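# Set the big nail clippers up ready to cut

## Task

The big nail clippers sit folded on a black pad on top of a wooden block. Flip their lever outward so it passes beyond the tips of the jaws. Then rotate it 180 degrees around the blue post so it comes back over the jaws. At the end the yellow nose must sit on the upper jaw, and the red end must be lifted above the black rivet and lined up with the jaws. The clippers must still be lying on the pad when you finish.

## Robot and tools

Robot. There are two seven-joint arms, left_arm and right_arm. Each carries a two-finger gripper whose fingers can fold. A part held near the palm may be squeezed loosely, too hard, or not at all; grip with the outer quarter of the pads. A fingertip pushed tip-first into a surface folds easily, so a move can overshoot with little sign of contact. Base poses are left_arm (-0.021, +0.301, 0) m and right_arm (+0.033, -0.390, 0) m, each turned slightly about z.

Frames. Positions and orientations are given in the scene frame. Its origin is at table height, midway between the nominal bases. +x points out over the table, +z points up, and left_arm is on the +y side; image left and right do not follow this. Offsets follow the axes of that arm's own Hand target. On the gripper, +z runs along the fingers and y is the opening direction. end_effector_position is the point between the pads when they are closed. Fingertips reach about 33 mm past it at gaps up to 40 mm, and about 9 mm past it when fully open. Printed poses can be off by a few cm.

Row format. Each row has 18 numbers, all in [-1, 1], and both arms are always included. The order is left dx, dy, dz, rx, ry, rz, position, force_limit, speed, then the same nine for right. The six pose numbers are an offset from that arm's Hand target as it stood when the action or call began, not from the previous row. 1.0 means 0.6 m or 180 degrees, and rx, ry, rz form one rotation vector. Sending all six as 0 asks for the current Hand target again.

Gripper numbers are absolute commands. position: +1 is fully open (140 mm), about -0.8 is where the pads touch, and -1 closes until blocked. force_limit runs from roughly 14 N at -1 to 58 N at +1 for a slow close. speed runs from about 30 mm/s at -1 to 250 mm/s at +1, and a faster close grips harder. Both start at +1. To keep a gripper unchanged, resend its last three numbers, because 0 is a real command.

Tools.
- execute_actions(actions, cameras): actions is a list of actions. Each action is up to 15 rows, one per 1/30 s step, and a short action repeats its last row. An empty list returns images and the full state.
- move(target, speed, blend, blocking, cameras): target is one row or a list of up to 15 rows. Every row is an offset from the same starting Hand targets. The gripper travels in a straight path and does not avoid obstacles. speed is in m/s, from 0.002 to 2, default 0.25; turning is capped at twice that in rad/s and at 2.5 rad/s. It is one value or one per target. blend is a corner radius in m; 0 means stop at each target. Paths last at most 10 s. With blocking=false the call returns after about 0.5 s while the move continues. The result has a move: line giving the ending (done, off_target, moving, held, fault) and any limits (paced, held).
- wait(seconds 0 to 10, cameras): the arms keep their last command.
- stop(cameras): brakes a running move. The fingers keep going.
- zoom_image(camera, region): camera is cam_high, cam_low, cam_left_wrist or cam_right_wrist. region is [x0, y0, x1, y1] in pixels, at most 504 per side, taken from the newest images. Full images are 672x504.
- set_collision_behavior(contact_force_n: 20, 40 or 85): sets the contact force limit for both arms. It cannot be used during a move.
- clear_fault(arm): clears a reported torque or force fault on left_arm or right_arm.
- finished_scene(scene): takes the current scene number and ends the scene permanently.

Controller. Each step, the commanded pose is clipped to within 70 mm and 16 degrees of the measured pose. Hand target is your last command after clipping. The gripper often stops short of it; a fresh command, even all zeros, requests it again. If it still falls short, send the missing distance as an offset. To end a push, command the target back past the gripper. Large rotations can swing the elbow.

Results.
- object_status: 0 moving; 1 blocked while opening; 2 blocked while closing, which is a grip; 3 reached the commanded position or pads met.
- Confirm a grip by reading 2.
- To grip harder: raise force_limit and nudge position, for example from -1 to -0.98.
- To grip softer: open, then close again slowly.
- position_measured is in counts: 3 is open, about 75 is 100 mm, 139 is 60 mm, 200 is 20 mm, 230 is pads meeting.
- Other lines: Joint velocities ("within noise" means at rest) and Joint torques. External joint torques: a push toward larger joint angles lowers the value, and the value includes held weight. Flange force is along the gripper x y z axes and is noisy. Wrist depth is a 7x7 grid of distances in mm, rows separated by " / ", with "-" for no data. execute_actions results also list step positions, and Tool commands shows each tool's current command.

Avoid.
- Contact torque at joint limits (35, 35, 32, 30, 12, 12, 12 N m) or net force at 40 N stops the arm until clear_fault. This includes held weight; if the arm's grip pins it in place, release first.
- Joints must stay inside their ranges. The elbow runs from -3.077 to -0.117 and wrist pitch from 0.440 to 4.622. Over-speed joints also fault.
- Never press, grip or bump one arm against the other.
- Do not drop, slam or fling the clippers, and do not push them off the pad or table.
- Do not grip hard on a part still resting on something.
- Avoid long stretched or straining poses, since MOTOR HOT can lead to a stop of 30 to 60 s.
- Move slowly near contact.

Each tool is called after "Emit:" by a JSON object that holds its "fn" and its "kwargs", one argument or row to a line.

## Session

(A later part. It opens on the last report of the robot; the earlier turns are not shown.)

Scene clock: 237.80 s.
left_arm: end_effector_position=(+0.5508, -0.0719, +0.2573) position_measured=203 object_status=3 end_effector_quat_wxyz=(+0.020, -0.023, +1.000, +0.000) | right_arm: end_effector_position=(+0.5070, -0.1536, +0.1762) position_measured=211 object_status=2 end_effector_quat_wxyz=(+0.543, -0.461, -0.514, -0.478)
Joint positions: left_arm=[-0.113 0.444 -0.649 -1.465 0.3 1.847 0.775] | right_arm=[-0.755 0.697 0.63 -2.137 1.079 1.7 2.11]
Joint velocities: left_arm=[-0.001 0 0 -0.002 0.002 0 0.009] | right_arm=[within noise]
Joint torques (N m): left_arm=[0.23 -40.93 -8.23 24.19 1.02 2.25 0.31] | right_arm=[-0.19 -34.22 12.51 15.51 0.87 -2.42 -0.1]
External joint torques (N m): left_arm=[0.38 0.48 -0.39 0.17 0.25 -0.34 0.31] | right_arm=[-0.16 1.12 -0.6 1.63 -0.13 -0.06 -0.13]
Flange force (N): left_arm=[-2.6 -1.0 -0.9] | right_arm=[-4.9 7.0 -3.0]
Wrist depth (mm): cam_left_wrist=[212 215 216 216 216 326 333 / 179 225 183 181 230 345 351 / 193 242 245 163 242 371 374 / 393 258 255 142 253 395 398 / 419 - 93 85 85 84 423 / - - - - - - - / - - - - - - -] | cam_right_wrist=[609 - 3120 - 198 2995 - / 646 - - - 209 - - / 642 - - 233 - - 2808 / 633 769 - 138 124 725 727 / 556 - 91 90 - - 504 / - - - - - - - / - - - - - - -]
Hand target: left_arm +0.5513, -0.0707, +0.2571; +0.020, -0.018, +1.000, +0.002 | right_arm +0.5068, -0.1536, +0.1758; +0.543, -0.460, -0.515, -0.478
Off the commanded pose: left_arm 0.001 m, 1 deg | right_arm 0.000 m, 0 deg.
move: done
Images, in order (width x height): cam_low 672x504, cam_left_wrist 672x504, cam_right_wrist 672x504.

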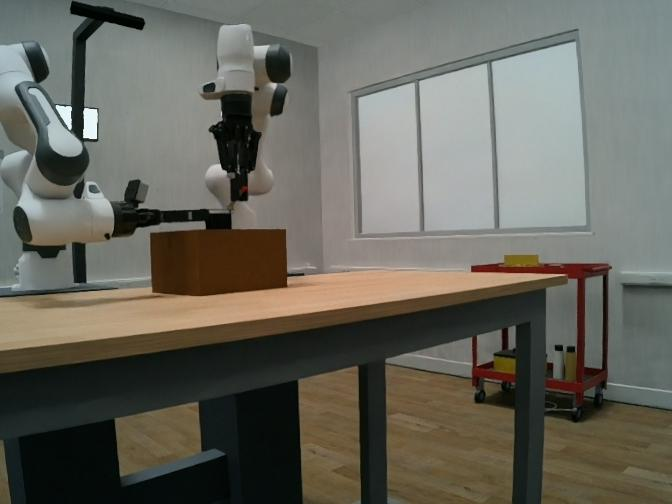

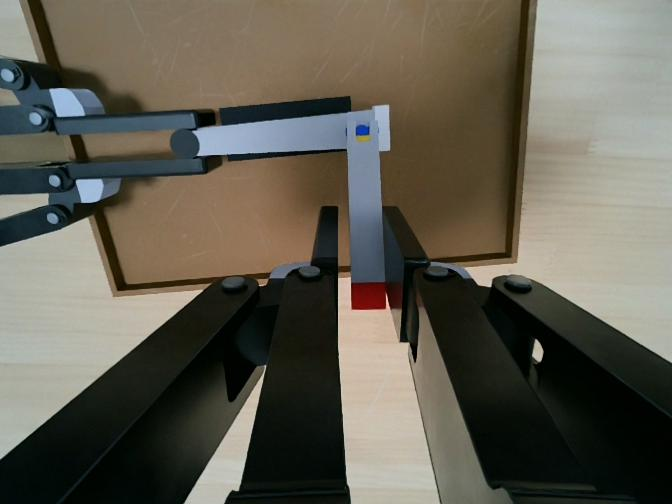

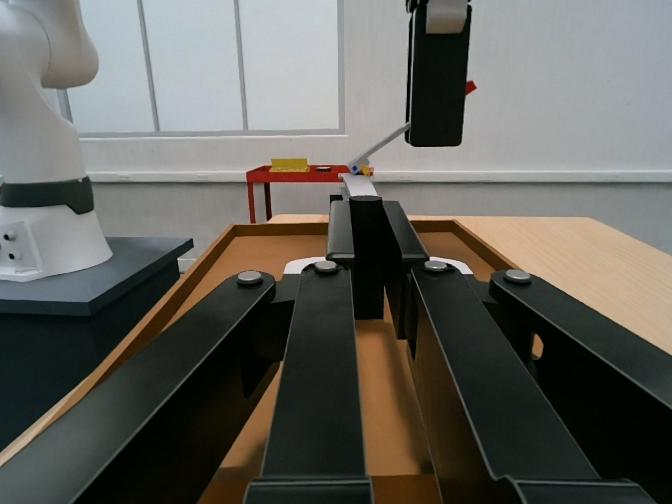

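Emit:
{"fn": "move", "kwargs": {
  "target": [
    [0.0031,-0.01855,0,0,0,0.0833,-0.585,-1,-1, 0,0,0,0,0,0,-1,-1,-1],
    [0.0109,-0.03567,0,0,0,0.1667,-0.585,-1,-1, 0,0,0,0,0,0,-1,-1,-1],
    [0.02285,-0.05018,0,0,0,0.25,-0.585,-1,-1, 0,0,0,0,0,0,-1,-1,-1],
    [0.03817,-0.0611,0,0,0,0.3333,-0.585,-1,-1, 0,0,0,0,0,0,-1,-1,-1]
  ],
  "speed": 0.13,
  "blend": 0.003,
  "cameras": ["cam_left_wrist","cam_right_wrist","cam_low"]
}}

Emit:
{"fn": "zoom_image", "kwargs": {
  "camera": "cam_left_wrist",
  "region": [240, 40, 450, 330]
}}

Emit:
{"fn": "zoom_image", "kwargs": {
  "camera": "cam_right_wrist",
  "region": [270, 70, 450, 250]
}}

Scene clock: 244.33 s.
left_arm: end_effector_position=(+0.5295, -0.1095, +0.2569) position_measured=203 object_status=3 end_effector_quat_wxyz=(+0.018, +0.480, +0.877, +0.010) | right_arm: end_effector_position=(+0.5070, -0.1536, +0.1762) position_measured=211 object_status=2 end_effector_quat_wxyz=(+0.543, -0.461, -0.514, -0.478)
Joint positions: left_arm=[0.026 0.574 -0.964 -1.429 0.504 1.784 1.654] | right_arm=[-0.755 0.697 0.63 -2.137 1.079 1.7 2.11]
Joint velocities: left_arm=[0 0.001 0.001 0 -0.001 0 0.005] | right_arm=[within noise]
Joint torques (N m): left_arm=[0.27 -38.92 -13.97 21.45 1.12 2.18 0.26] | right_arm=[-0.12 -34.17 12.6 15.63 0.88 -2.44 -0.13]
External joint torques (N m): left_arm=[0.37 0.42 -0.57 -0.75 0.24 -0.34 0.26] | right_arm=[0.03 1.23 -0.42 1.72 -0.12 -0.09 -0.16]
Flange force (N): left_arm=[4.0 -0.7 0.9] | right_arm=[-5.3 7.6 -2.8]
Wrist depth (mm): cam_left_wrist=[335 331 216 217 213 216 334 / 349 348 228 221 233 235 353 / 372 248 243 163 243 374 373 / 395 260 - 155 251 397 398 / 420 - 93 91 85 84 412 / - - - - - - - / - - - - - - -] | cam_right_wrist=[602 - - 167 180 - - / 601 - - 182 188 - - / 644 - - 229 3808 - - / 655 - 300 137 137 732 659 / - - 90 90 - - 501 / - - - - - - - / - - - - - - -]
Hand target: left_arm +0.5297, -0.1082, +0.2561; +0.017, +0.484, +0.875, +0.012 | right_arm +0.5068, -0.1536, +0.1758; +0.543, -0.460, -0.515, -0.478
Off the commanded pose: left_arm 0.002 m, 1 deg | right_arm 0.000 m, 0 deg.
move: done
Images, in order (width x height): cam_low 672x504, cam_left_wrist 672x504, cam_right_wrist 672x504.

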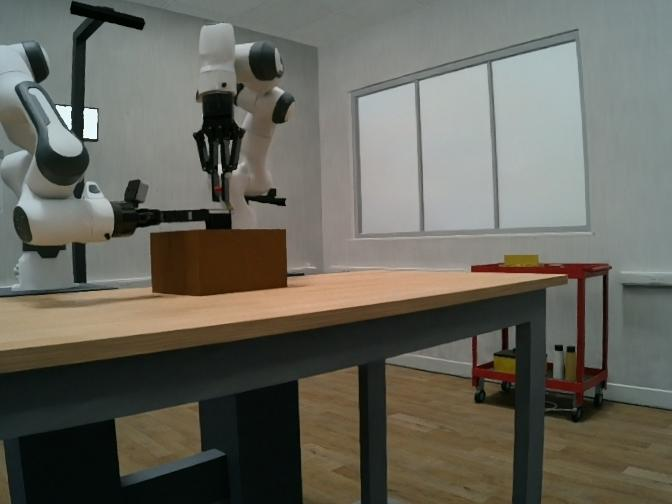

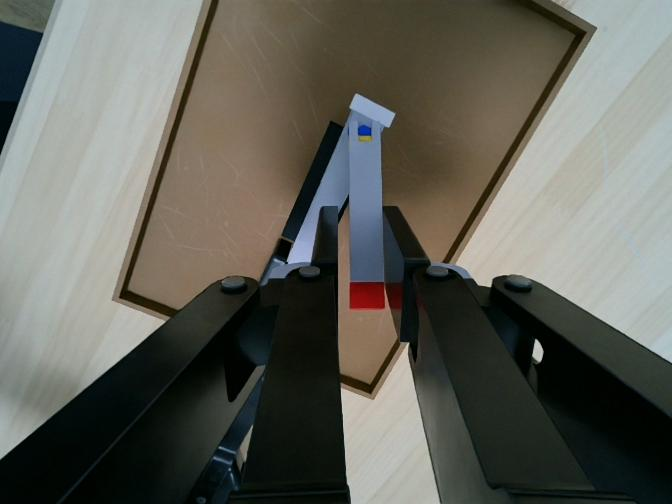

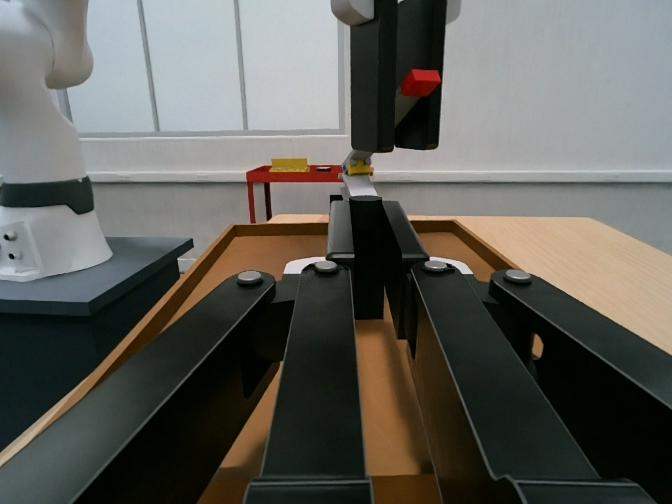

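Scaled by 1.738 from the camera's 672x504 image, which has a finer 960x720 frame.

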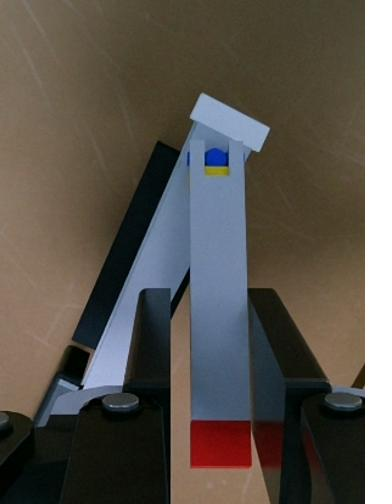

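Scaled by 2.800 from the camera's 672x504 image, which has a finer 960x720 frame.

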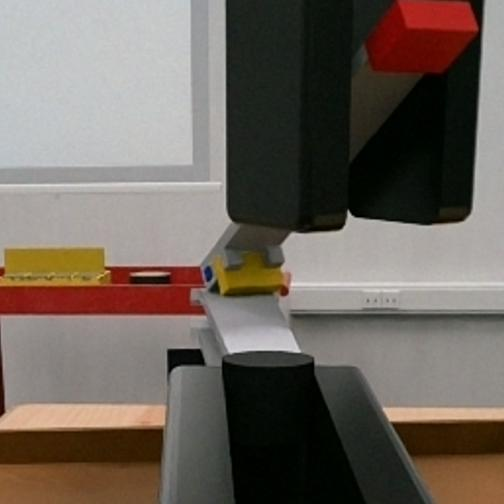

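Emit:
{"fn": "move", "kwargs": {
  "target": [
    [0.0026,-0.01495,0,0,0,0.0667,-0.585,-1,-1, 0,0,0,0,0,0,-1,-1,-1],
    [0.0077,-0.02793,0,0,0,0.1278,-0.585,-1,-1, 0,0,0,0,0,0,-1,-1,-1]
  ],
  "speed": 0.1,
  "blend": 0.003,
  "cameras": ["cam_left_wrist","cam_right_wrist","cam_low"]
}}

Emit:
{"fn": "zoom_image", "kwargs": {
  "camera": "cam_left_wrist",
  "region": [240, 40, 450, 330]
}}

Emit:
{"fn": "zoom_image", "kwargs": {
  "camera": "cam_right_wrist",
  "region": [270, 40, 450, 220]
}}

Emit:
{"fn": "zoom_image", "kwargs": {
  "camera": "cam_low",
  "region": [160, 150, 260, 240]
}}

Scene clock: 248.70 s.
left_arm: end_effector_position=(+0.5129, -0.1144, +0.2561) position_measured=203 object_status=3 end_effector_quat_wxyz=(+0.015, +0.645, +0.764, +0.013) | right_arm: end_effector_position=(+0.5070, -0.1536, +0.1762) position_measured=211 object_status=2 end_effector_quat_wxyz=(+0.543, -0.461, -0.514, -0.478)
Joint positions: left_arm=[0.107 0.601 -1.097 -1.478 0.571 1.775 1.991] | right_arm=[-0.755 0.697 0.63 -2.137 1.079 1.7 2.11]
Joint velocities: left_arm=[0 0 -0.002 0 0.001 0.001 0.005] | right_arm=[within noise]
Joint torques (N m): left_arm=[0.26 -36.49 -16.08 20.55 1.12 2.18 0.31] | right_arm=[-0.12 -34.15 12.61 15.54 0.87 -2.44 -0.09]
External joint torques (N m): left_arm=[0.37 0.38 -0.64 -0.92 0.21 -0.34 0.3] | right_arm=[0.05 1.27 -0.4 1.58 -0.14 -0.09 -0.12]
Flange force (N): left_arm=[4.8 -3.1 1.1] | right_arm=[-5.2 7.3 -2.7]
Wrist depth (mm): cam_left_wrist=[335 333 217 217 217 219 333 / 1212 351 229 235 228 347 351 / 380 372 239 165 246 371 372 / 472 395 254 126 251 390 396 / - - 93 92 85 84 417 / - - - - - - - / - - - - - - -] | cam_right_wrist=[606 - - 167 174 2844 - / 624 - - 186 - - - / 640 - - 215 3120 - - / 661 - - 137 137 727 651 / - - 91 90 - - 503 / - - - - - - - / - - - - - - -]
Hand target: left_arm +0.5131, -0.1132, +0.2554; +0.014, +0.649, +0.760, +0.015 | right_arm +0.5068, -0.1536, +0.1758; +0.543, -0.460, -0.515, -0.478
Off the commanded pose: left_arm 0.001 m, 1 deg | right_arm 0.000 m, 0 deg.
move: done
Images, in order (width x height): cam_low 672x504, cam_left_wrist 672x504, cam_right_wrist 672x504.

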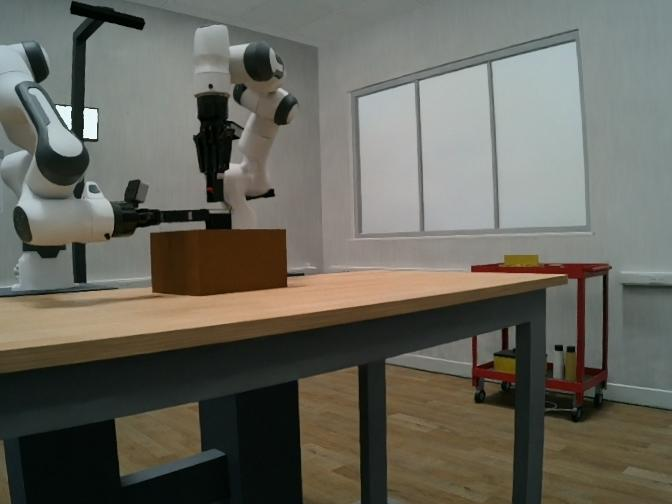

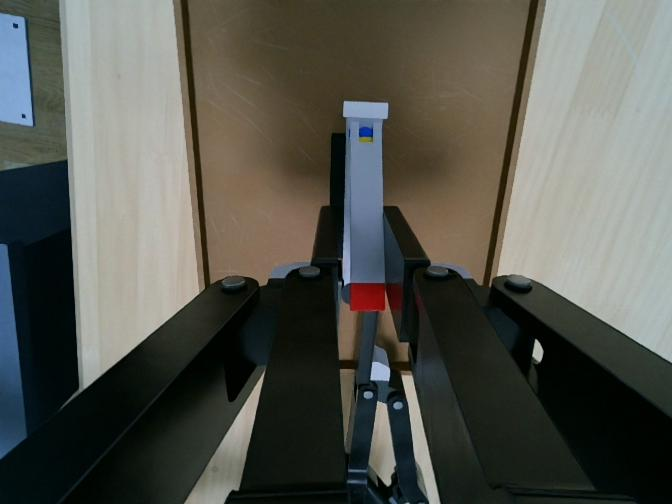

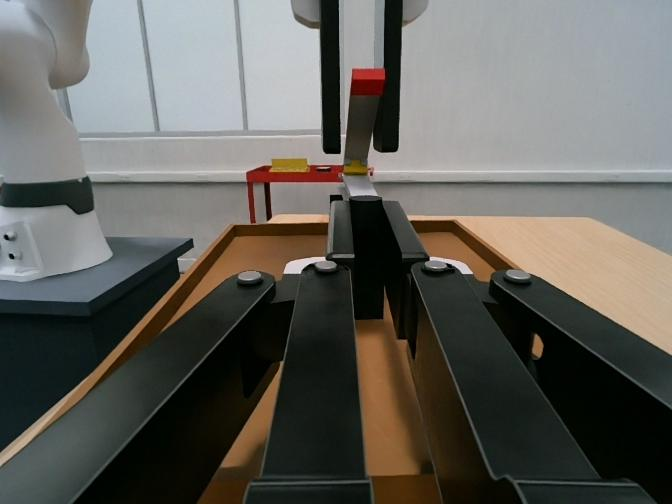

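Scaled by 1.738 from the camera's 672x504 image, which has a finer 960x720 frame.

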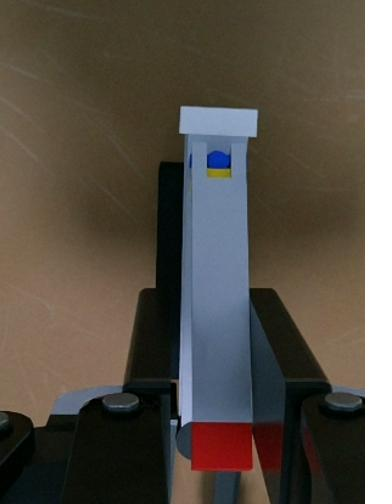

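Scaled by 2.800 from the camera's 672x504 image, which has a finer 960x720 frame.

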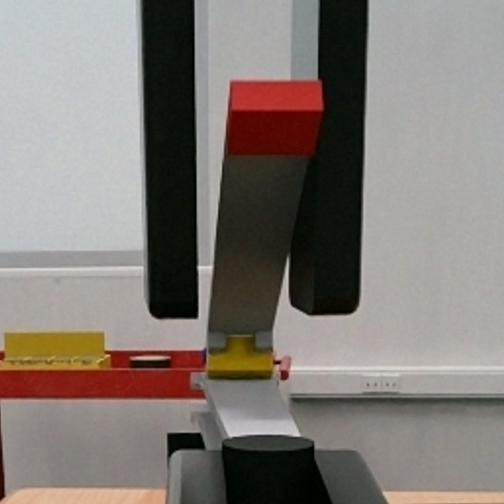

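Scaled by 5.040 from the camera's 672x504 image, which has a finer 960x720 frame.

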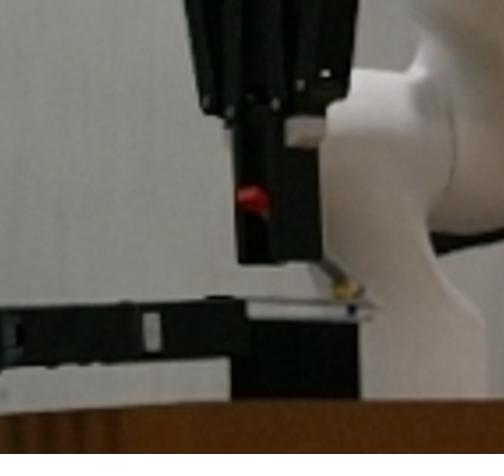

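Emit:
{"fn": "zoom_image", "kwargs": {
  "camera": "cam_right_wrist",
  "region": [320, 140, 400, 210]
}}

Emit:
{"fn": "zoom_image", "kwargs": {
  "camera": "cam_low",
  "region": [200, 180, 250, 220]
}}

Scaled by 6.300 from the camera's 672x504 image, which has a finer 960x720 frame.

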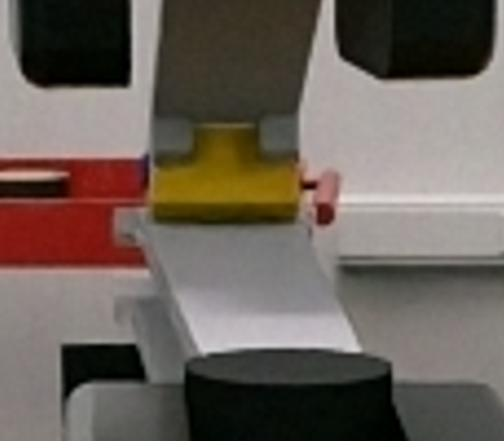

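Scaled by 10.080 from the camera's 672x504 image, which has a finer 960x720 frame.

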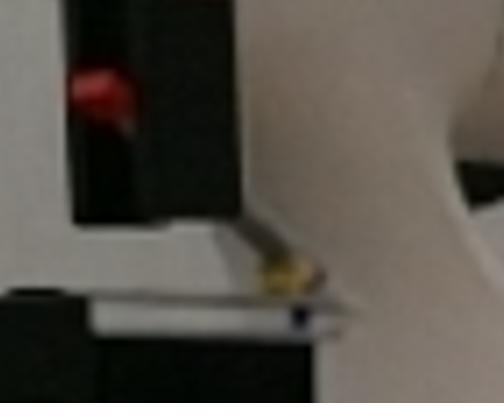

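Emit:
{"fn": "move", "kwargs": {
  "target": [0.0002,-0.0025,0,0,0,0.0111,-0.585,-1,-1, 0,0,0,0,0,0,-1,-1,-1],
  "speed": 0.03,
  "cameras": ["cam_left_wrist","cam_right_wrist"]
}}

Emit:
{"fn": "zoom_image", "kwargs": {
  "camera": "cam_left_wrist",
  "region": [240, 40, 450, 330]
}}

Emit:
{"fn": "zoom_image", "kwargs": {
  "camera": "cam_right_wrist",
  "region": [270, 40, 450, 220]
}}

Scene clock: 252.00 s.
left_arm: end_effector_position=(+0.5113, -0.1142, +0.2555) position_measured=203 object_status=3 end_effector_quat_wxyz=(+0.014, +0.658, +0.753, +0.013) | right_arm: end_effector_position=(+0.5070, -0.1536, +0.1762) position_measured=211 object_status=2 end_effector_quat_wxyz=(+0.543, -0.461, -0.514, -0.478)
Joint positions: left_arm=[0.112 0.601 -1.103 -1.484 0.573 1.775 2.022] | right_arm=[-0.755 0.697 0.63 -2.137 1.079 1.7 2.11]
Joint velocities: left_arm=[0.001 0 -0.001 0 -0.001 -0.001 0.004] | right_arm=[within noise]
Joint torques (N m): left_arm=[0.27 -36.9 -16.21 20.45 1.1 2.36 0.23] | right_arm=[-0.11 -34.23 12.62 15.54 0.86 -2.38 -0.14]
External joint torques (N m): left_arm=[0.38 -0.28 -0.72 -0.95 0.18 -0.15 0.23] | right_arm=[0.02 1.18 -0.41 1.65 -0.14 -0.03 -0.17]
Flange force (N): left_arm=[6.8 -5.3 1.2] | right_arm=[-5.2 7.3 -2.6]
Wrist depth (mm): cam_left_wrist=[339 330 216 218 216 221 331 / 361 351 - 221 229 343 350 / 610 371 239 193 242 368 368 / 447 396 254 142 251 390 394 / 501 - 93 92 85 84 413 / - - - - - - - / - - - - - - -] | cam_right_wrist=[602 - - 168 - - - / 612 - - 179 - - - / 638 - 3744 217 3808 - - / 657 - 305 123 124 727 649 / - - 90 90 - - 504 / - - - - - - - / - - - - - - -]
Hand target: left_arm +0.5116, -0.1133, +0.2554; +0.014, +0.662, +0.749, +0.015 | right_arm +0.5068, -0.1536, +0.1758; +0.543, -0.460, -0.515, -0.478
Off the commanded pose: left_arm 0.001 m, 1 deg | right_arm 0.000 m, 0 deg.
move: done
Images, in order (width x height): cam_left_wrist 672x504, cam_right_wrist 672x504.

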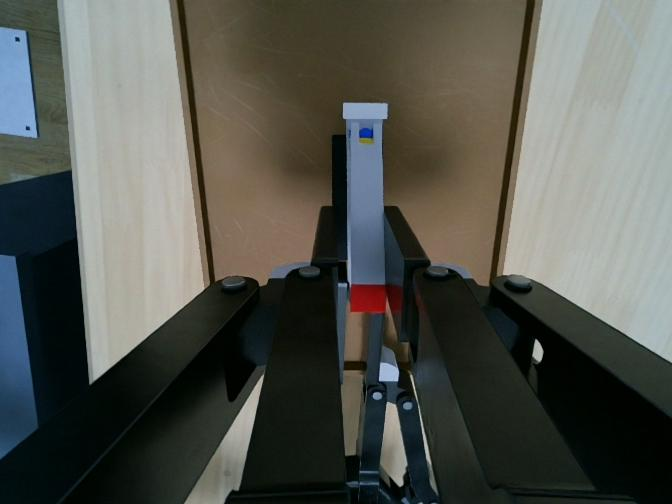

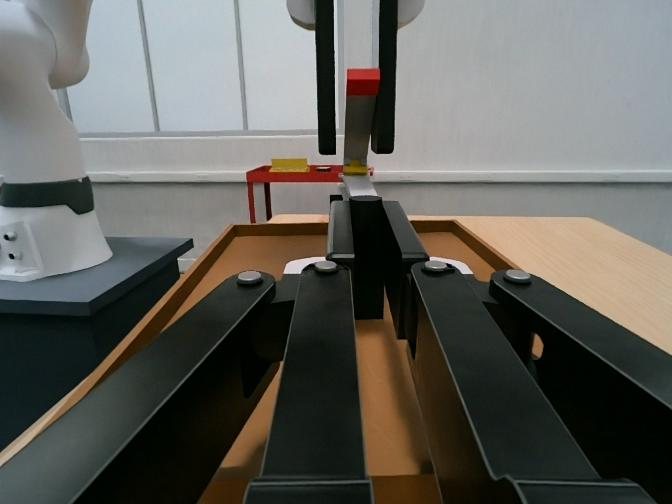

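Scaled by 1.738 from the camera's 672x504 image, which has a finer 960x720 frame.

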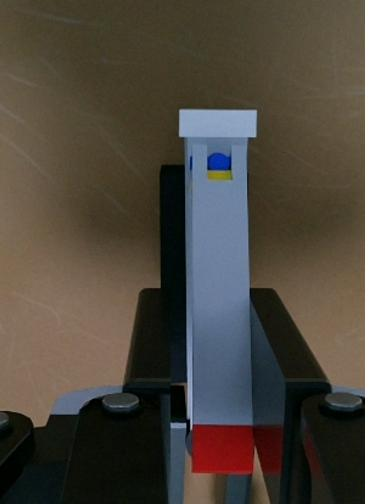

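Scaled by 2.800 from the camera's 672x504 image, which has a finer 960x720 frame.

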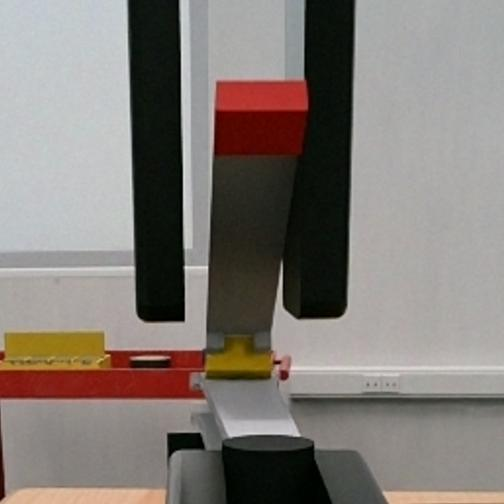

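Emit:
{"fn": "move", "kwargs": {
  "target": [
    [0,0.001,0,0,0,0,-0.45,-1,-1, 0,0,0,0,0,0,-1,-1,-1],
    [0,0.001,-0.2,0,0,0,-0.45,-1,-1, 0,0,0,0,0,0,-1,-1,-1]
  ],
  "speed": 0.08,
  "cameras": ["all"]
}}

Emit:
{"fn": "zoom_image", "kwargs": {
  "camera": "cam_left_wrist",
  "region": [270, 40, 450, 330]
}}

Emit:
{"fn": "zoom_image", "kwargs": {
  "camera": "cam_right_wrist",
  "region": [270, 40, 450, 220]
}}

Emit:
{"fn": "zoom_image", "kwargs": {
  "camera": "cam_low",
  "region": [180, 150, 280, 240]
}}

Scene clock: 255.90 s.
left_arm: end_effector_position=(+0.5065, -0.1151, +0.3761) position_measured=186 object_status=3 end_effector_quat_wxyz=(+0.015, +0.659, +0.752, +0.013) | right_arm: end_effector_position=(+0.5070, -0.1536, +0.1762) position_measured=211 object_status=2 end_effector_quat_wxyz=(+0.543, -0.461, -0.514, -0.478)
Joint positions: left_arm=[-0.014 0.593 -1.113 -1.14 0.561 1.473 2.076] | right_arm=[-0.755 0.697 0.63 -2.137 1.079 1.7 2.11]
Joint velocities: left_arm=[-0.001 0 0 0 0 -0.003 0.004] | right_arm=[within noise]
Joint torques (N m): left_arm=[-0.43 -38.31 -13.25 20.07 1.2 2.3 0.24] | right_arm=[-0.11 -34.19 12.57 15.52 0.86 -2.43 -0.15]
External joint torques (N m): left_arm=[-0.31 0.5 0.03 0.3 0.25 -0.24 0.23] | right_arm=[0.07 1.2 -0.43 1.61 -0.14 -0.08 -0.18]
Flange force (N): left_arm=[0.0 0.0 0.0] | right_arm=[-5.2 7.2 -2.7]
Wrist depth (mm): cam_left_wrist=[1276 444 428 324 330 439 439 / 1347 471 350 331 343 464 463 / 1417 498 483 272 468 487 489 / - 531 516 262 142 523 522 / - - 92 339 87 87 543 / - - - 372 - - 70 / - - - 380 - - -] | cam_right_wrist=[626 - - - - - - / 617 - - 186 - - - / 640 - 3078 215 - 2918 3808 / 640 - 303 137 137 739 657 / 566 - 90 90 - - 504 / - - - - - - - / - - - - - - -]
Hand target: left_arm +0.5073, -0.1137, +0.3753; +0.014, +0.662, +0.749, +0.015 | right_arm +0.5068, -0.1536, +0.1758; +0.543, -0.460, -0.515, -0.478
Off the commanded pose: left_arm 0.002 m, 1 deg | right_arm 0.000 m, 0 deg.
move: done

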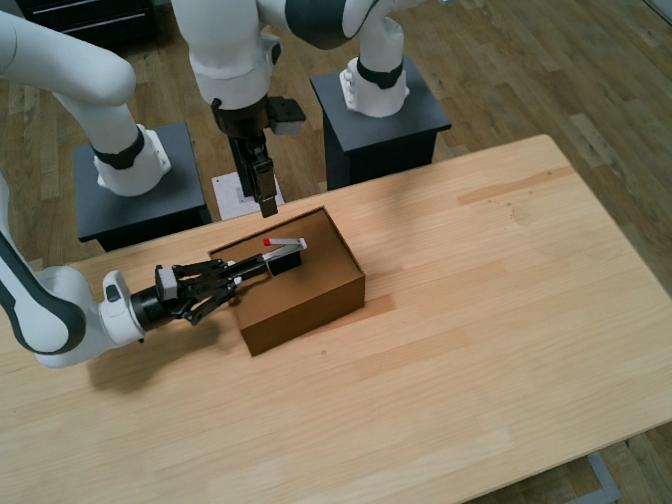

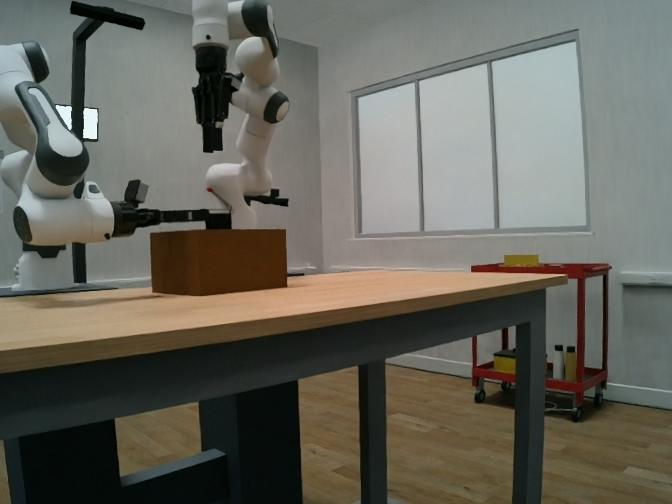

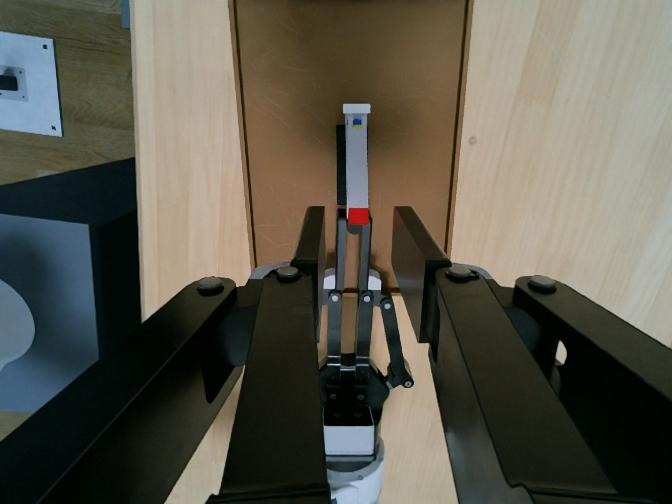

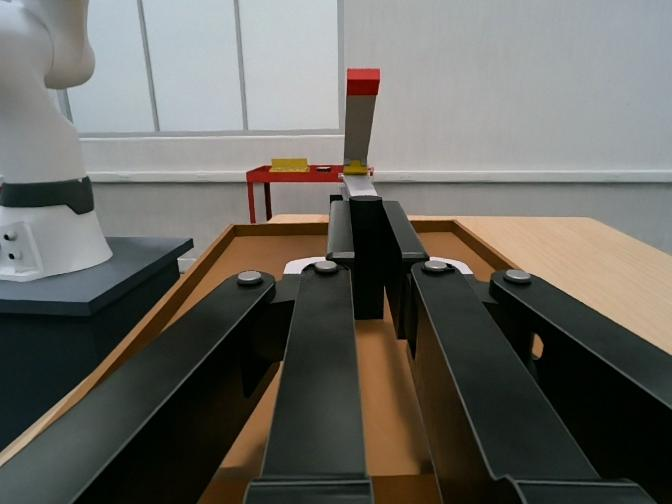

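Scaled by 1.738 from the camera's 672x504 image, which has a finer 960x720 frame.

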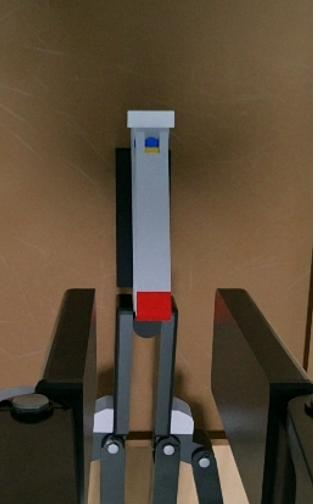

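Scaled by 2.800 from the camera's 672x504 image, which has a finer 960x720 frame.

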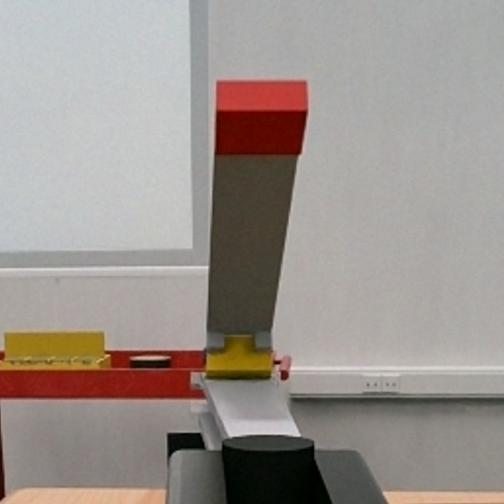

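Scaled by 5.040 from the camera's 672x504 image, which has a finer 960x720 frame.

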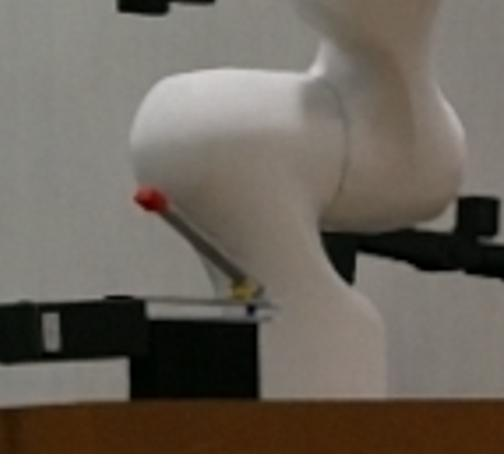

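Emit:
{"fn": "move", "kwargs": {
  "target": [
    [-0.0267,0.0085,0,0,0,0,-0.78,-1,-0.5, 0,0,0,0,0,0,-1,-1,-1],
    [-0.0267,0.0085,0.1217,0,0,0,-0.78,-1,-0.5, 0,0,0,0,0,0,-1,-1,-1]
  ],
  "speed": 0.08,
  "cameras": ["cam_left_wrist","cam_right_wrist","cam_low"]
}}

Emit:
{"fn": "zoom_image", "kwargs": {
  "camera": "cam_left_wrist",
  "region": [270, 40, 450, 330]
}}

Emit:
{"fn": "zoom_image", "kwargs": {
  "camera": "cam_right_wrist",
  "region": [270, 20, 450, 200]
}}

Emit:
{"fn": "zoom_image", "kwargs": {
  "camera": "cam_low",
  "region": [180, 150, 280, 240]
}}

Scene clock: 260.73 s.
left_arm: end_effector_position=(+0.5174, -0.1279, +0.3018) position_measured=227 object_status=3 end_effector_quat_wxyz=(+0.012, +0.665, +0.746, +0.016) | right_arm: end_effector_position=(+0.5070, -0.1536, +0.1762) position_measured=211 object_status=2 end_effector_quat_wxyz=(+0.543, -0.461, -0.514, -0.478)
Joint positions: left_arm=[0.007 0.641 -1.091 -1.284 0.597 1.625 2.052] | right_arm=[-0.755 0.697 0.63 -2.137 1.079 1.7 2.11]
Joint velocities: left_arm=[-0.001 0 0 0 0 0.006 -0.004] | right_arm=[within noise]
Joint torques (N m): left_arm=[0.26 -40.93 -15.36 19.71 0.87 2.69 -0.24] | right_arm=[-0.15 -34.24 12.71 15.57 0.85 -2.43 -0.11]
External joint torques (N m): left_arm=[0.04 -1.44 -0.55 -0.81 -0.11 0.21 -0.25] | right_arm=[-0.01 1.33 -0.38 1.54 -0.16 -0.07 -0.14]
Flange force (N): left_arm=[8.6 -8.8 2.7] | right_arm=[-5.3 7.2 -2.7]
Wrist depth (mm): cam_left_wrist=[1206 374 255 252 261 373 372 / 1254 394 271 271 272 394 396 / 1331 415 286 282 287 413 417 / - 441 300 114 301 443 442 / - - 92 - 74 84 463 / - - - - - - - / - - - - - - -] | cam_right_wrist=[612 - - 153 - - - / 624 - - 185 - - - / 640 - - 230 - 3456 - / 653 718 - 137 267 727 657 / - - 90 90 - - 500 / - - - - - - - / - - - - - - -]
Hand target: left_arm +0.5173, -0.1287, +0.3025; +0.014, +0.662, +0.749, +0.015 | right_arm +0.5068, -0.1536, +0.1758; +0.543, -0.460, -0.515, -0.478
Off the commanded pose: left_arm 0.001 m, 1 deg | right_arm 0.000 m, 0 deg.
move: done
Images, in order (width x height): cam_low 672x504, cam_left_wrist 672x504, cam_right_wrist 672x504.

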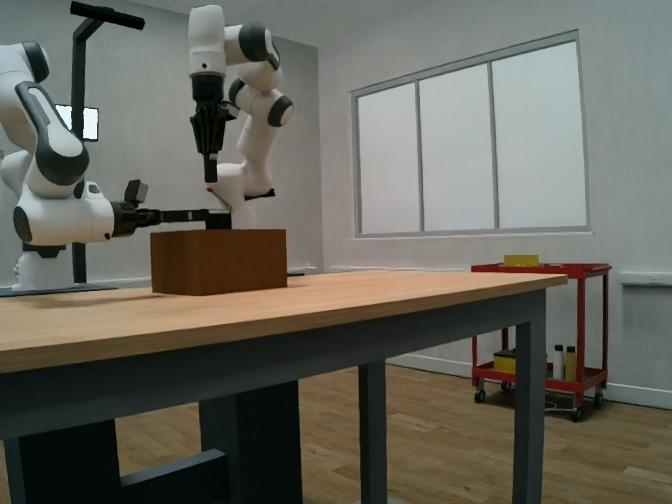

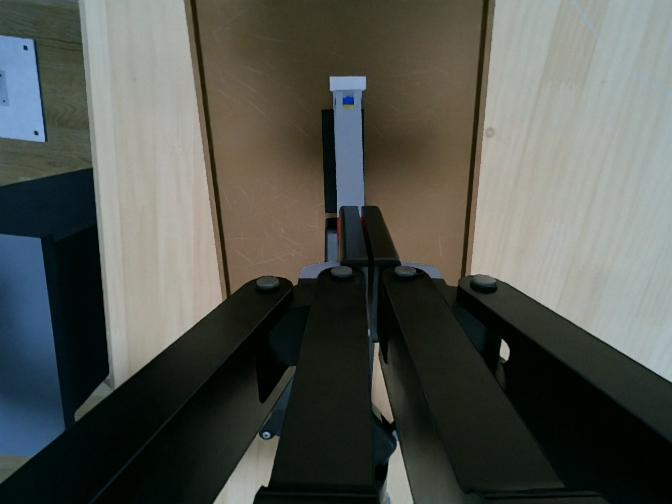

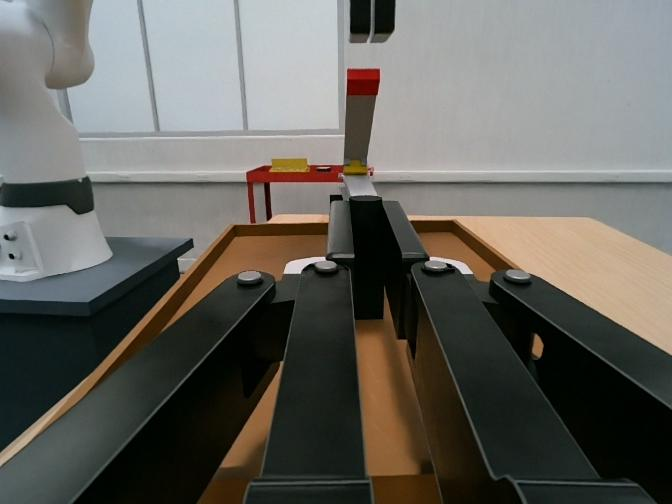

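Scaled by 1.738 from the camera's 672x504 image, which has a finer 960x720 frame.

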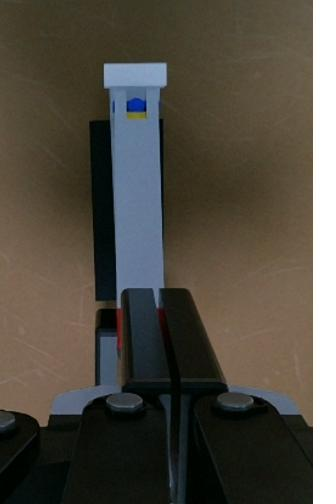

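Scaled by 2.800 from the camera's 672x504 image, which has a finer 960x720 frame.

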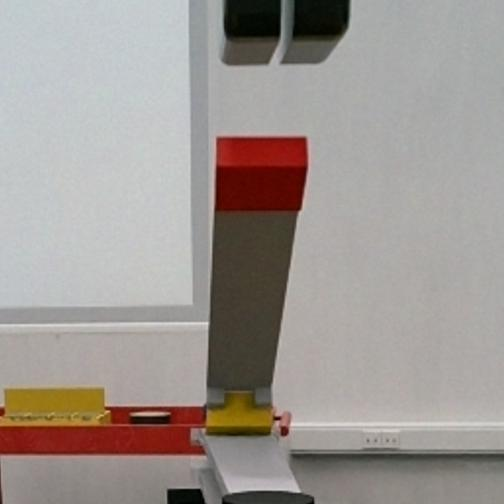

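Scaled by 5.040 from the camera's 672x504 image, which has a finer 960x720 frame.

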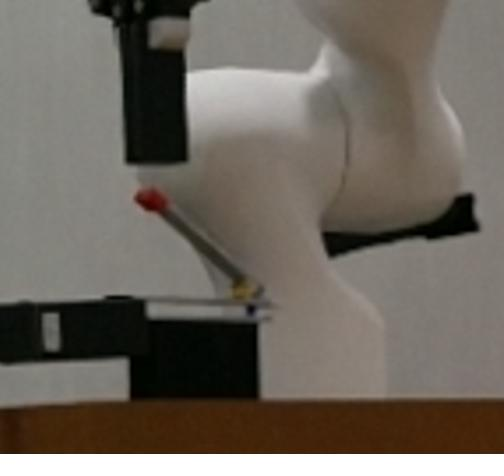

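Emit:
{"fn": "move", "kwargs": {
  "target": [
    [0,-0.0053,0,0,0,0,-0.78,-1,-0.5, 0,0,0,0,0,0,-1,-1,-1],
    [0,-0.0053,0.0183,0,0,0,-0.78,-1,-0.5, 0,0,0,0,0,0,-1,-1,-1]
  ],
  "speed": 0.04,
  "cameras": ["cam_right_wrist"]
}}

Emit:
{"fn": "zoom_image", "kwargs": {
  "camera": "cam_right_wrist",
  "region": [270, 20, 450, 200]
}}

Emit:
{"fn": "move", "kwargs": {
  "target": [0,0,0.0075,0,0,0,-0.78,-1,-0.5, 0,0,0,0,0,0,-1,-1,-1],
  "speed": 0.02,
  "cameras": ["cam_right_wrist","cam_low"]
}}

Emit:
{"fn": "zoom_image", "kwargs": {
  "camera": "cam_right_wrist",
  "region": [270, 20, 450, 200]
}}

Emit:
{"fn": "zoom_image", "kwargs": {
  "camera": "cam_low",
  "region": [180, 150, 280, 240]
}}

Scene clock: 262.93 s.
left_arm: end_effector_position=(+0.5143, -0.1288, +0.2917) position_measured=227 object_status=3 end_effector_quat_wxyz=(+0.013, +0.666, +0.746, +0.016) | right_arm: end_effector_position=(+0.5070, -0.1536, +0.1762) position_measured=211 object_status=2 end_effector_quat_wxyz=(+0.543, -0.461, -0.514, -0.478)
Joint positions: left_arm=[0.023 0.634 -1.095 -1.327 0.594 1.657 2.042] | right_arm=[-0.755 0.697 0.63 -2.137 1.079 1.7 2.11]
Joint velocities: left_arm=[0.001 0 -0.001 0 0.001 0.004 -0.001] | right_arm=[within noise]
Joint torques (N m): left_arm=[0.34 -39.42 -15.62 19.91 0.88 2.73 -0.32] | right_arm=[-0.19 -34.15 12.63 15.49 0.87 -2.43 -0.09]
External joint torques (N m): left_arm=[0.44 -0.29 -0.38 -0.79 -0.08 0.24 -0.33] | right_arm=[-0.21 1.18 -0.53 1.65 -0.13 -0.06 -0.12]
Flange force (N): left_arm=[6.9 -6.5 3.0] | right_arm=[-5.0 7.1 -3.0]
Wrist depth (mm): cam_left_wrist=[1180 364 249 248 246 362 365 / 1315 386 263 256 263 385 383 / 1315 406 277 231 268 406 406 / - 433 291 118 289 430 431 / - 452 92 - 74 84 456 / - - - - - - - / - - - - - - -] | cam_right_wrist=[622 - - - - - - / 612 - - 186 - 2181 - / 635 3744 - 215 - - - / 655 - 306 137 137 737 653 / - - 91 90 - - 505 / - - - - - - - / - - - - - - -]
Hand target: left_arm +0.5146, -0.1290, +0.2914; +0.014, +0.662, +0.749, +0.015 | right_arm +0.5068, -0.1536, +0.1758; +0.543, -0.460, -0.515, -0.478
Off the commanded pose: left_arm 0.000 m, 1 deg | right_arm 0.000 m, 0 deg.
move: done
Images, in order (width x height): cam_right_wrist 672x504.

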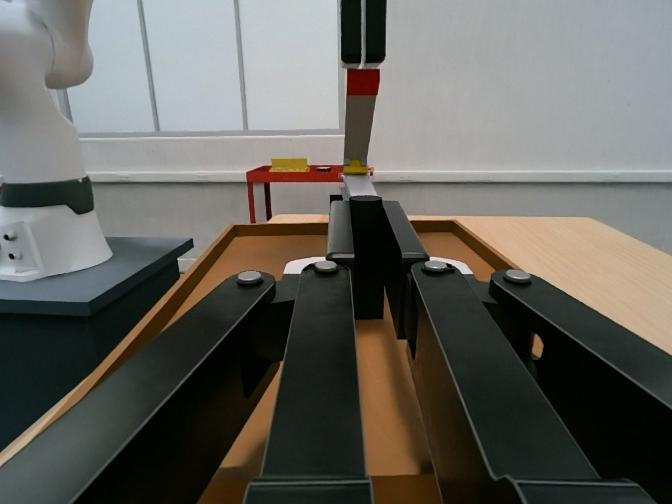

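Scaled by 2.800 from the camera's 672x504 image, which has a finer 960x720 frame.

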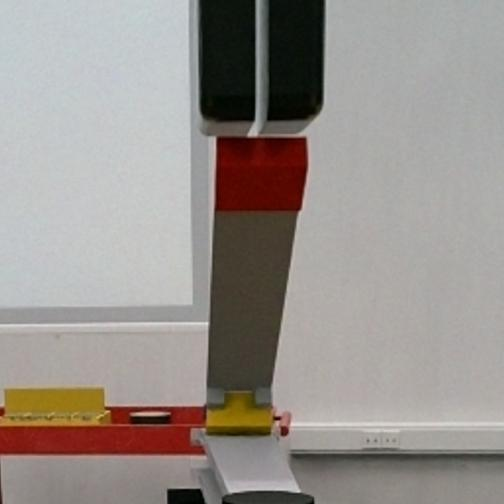

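Scene clock: 263.70 s.
left_arm: end_effector_position=(+0.5139, -0.1296, +0.2882) position_measured=227 object_status=3 end_effector_quat_wxyz=(+0.014, +0.666, +0.746, +0.016) | right_arm: end_effector_position=(+0.5070, -0.1536, +0.1762) position_measured=211 object_status=2 end_effector_quat_wxyz=(+0.543, -0.461, -0.514, -0.478)
Joint positions: left_arm=[0.027 0.634 -1.095 -1.339 0.594 1.668 2.04] | right_arm=[-0.755 0.697 0.63 -2.137 1.079 1.7 2.11]
Joint velocities: left_arm=[0.001 0.001 -0.001 0 0 0.003 -0.003] | right_arm=[within noise]
Joint torques (N m): left_arm=[0.18 -38.82 -15.14 20.13 0.91 2.77 -0.21] | right_arm=[-0.01 -34.22 12.7 15.46 0.86 -2.65 -0.11]
External joint torques (N m): left_arm=[0.33 0.25 0.23 -0.65 -0.04 0.26 -0.21] | right_arm=[0.11 1.14 -0.34 1.58 -0.14 -0.29 -0.14]
Flange force (N): left_arm=[3.6 -3.3 2.7] | right_arm=[-4.7 7.1 -2.8]
Wrist depth (mm): cam_left_wrist=[1193 360 246 245 245 358 363 / 1299 380 256 253 259 381 383 / 1284 402 274 266 - 403 401 / 550 427 286 114 288 427 427 / - 449 92 - 74 84 451 / - - - - - - - / - - - - - - -] | cam_right_wrist=[610 - 3078 152 - 3078 - / 602 - - 183 - - - / 646 - 2582 216 - - - / 653 727 303 137 297 744 657 / - - 90 90 - - 500 / - - - - - - - / - - - - - - -]
Hand target: left_arm +0.5148, -0.1290, +0.2870; +0.014, +0.662, +0.749, +0.015 | right_arm +0.5068, -0.1536, +0.1758; +0.543, -0.460, -0.515, -0.478
Off the commanded pose: left_arm 0.002 m, 1 deg | right_arm 0.000 m, 0 deg.
move: done
Images, in order (width x height): cam_low 672x504, cam_right_wrist 672x504.

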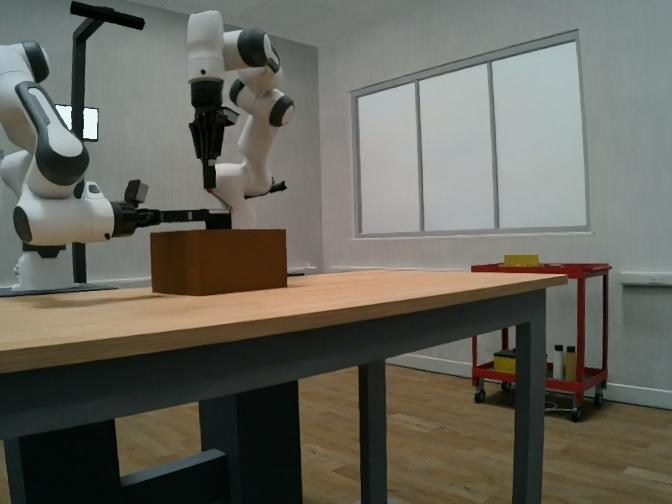

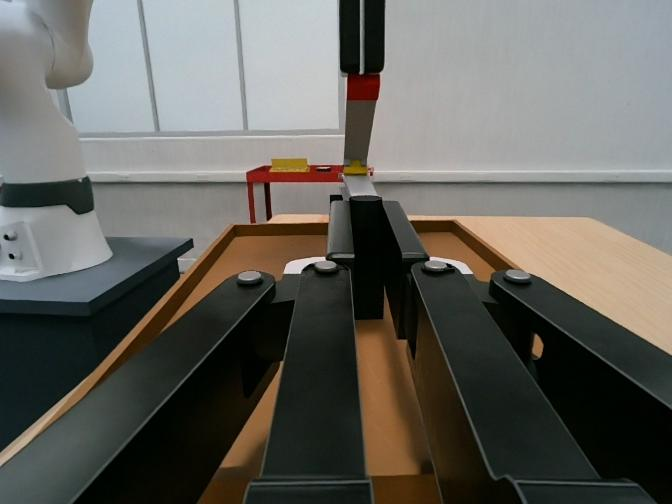

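Scaled by 2.800 from the camera's 672x504 image, which has a finer 960x720 frame.

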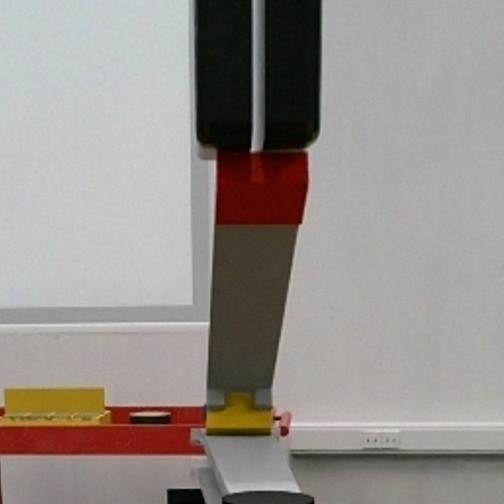

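Scaled by 5.040 from the camera's 672x504 image, which has a finer 960x720 frame.

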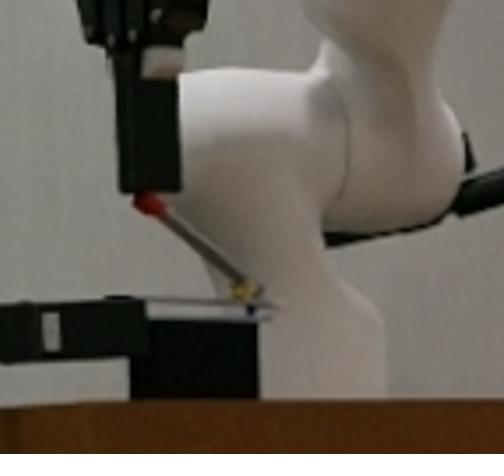

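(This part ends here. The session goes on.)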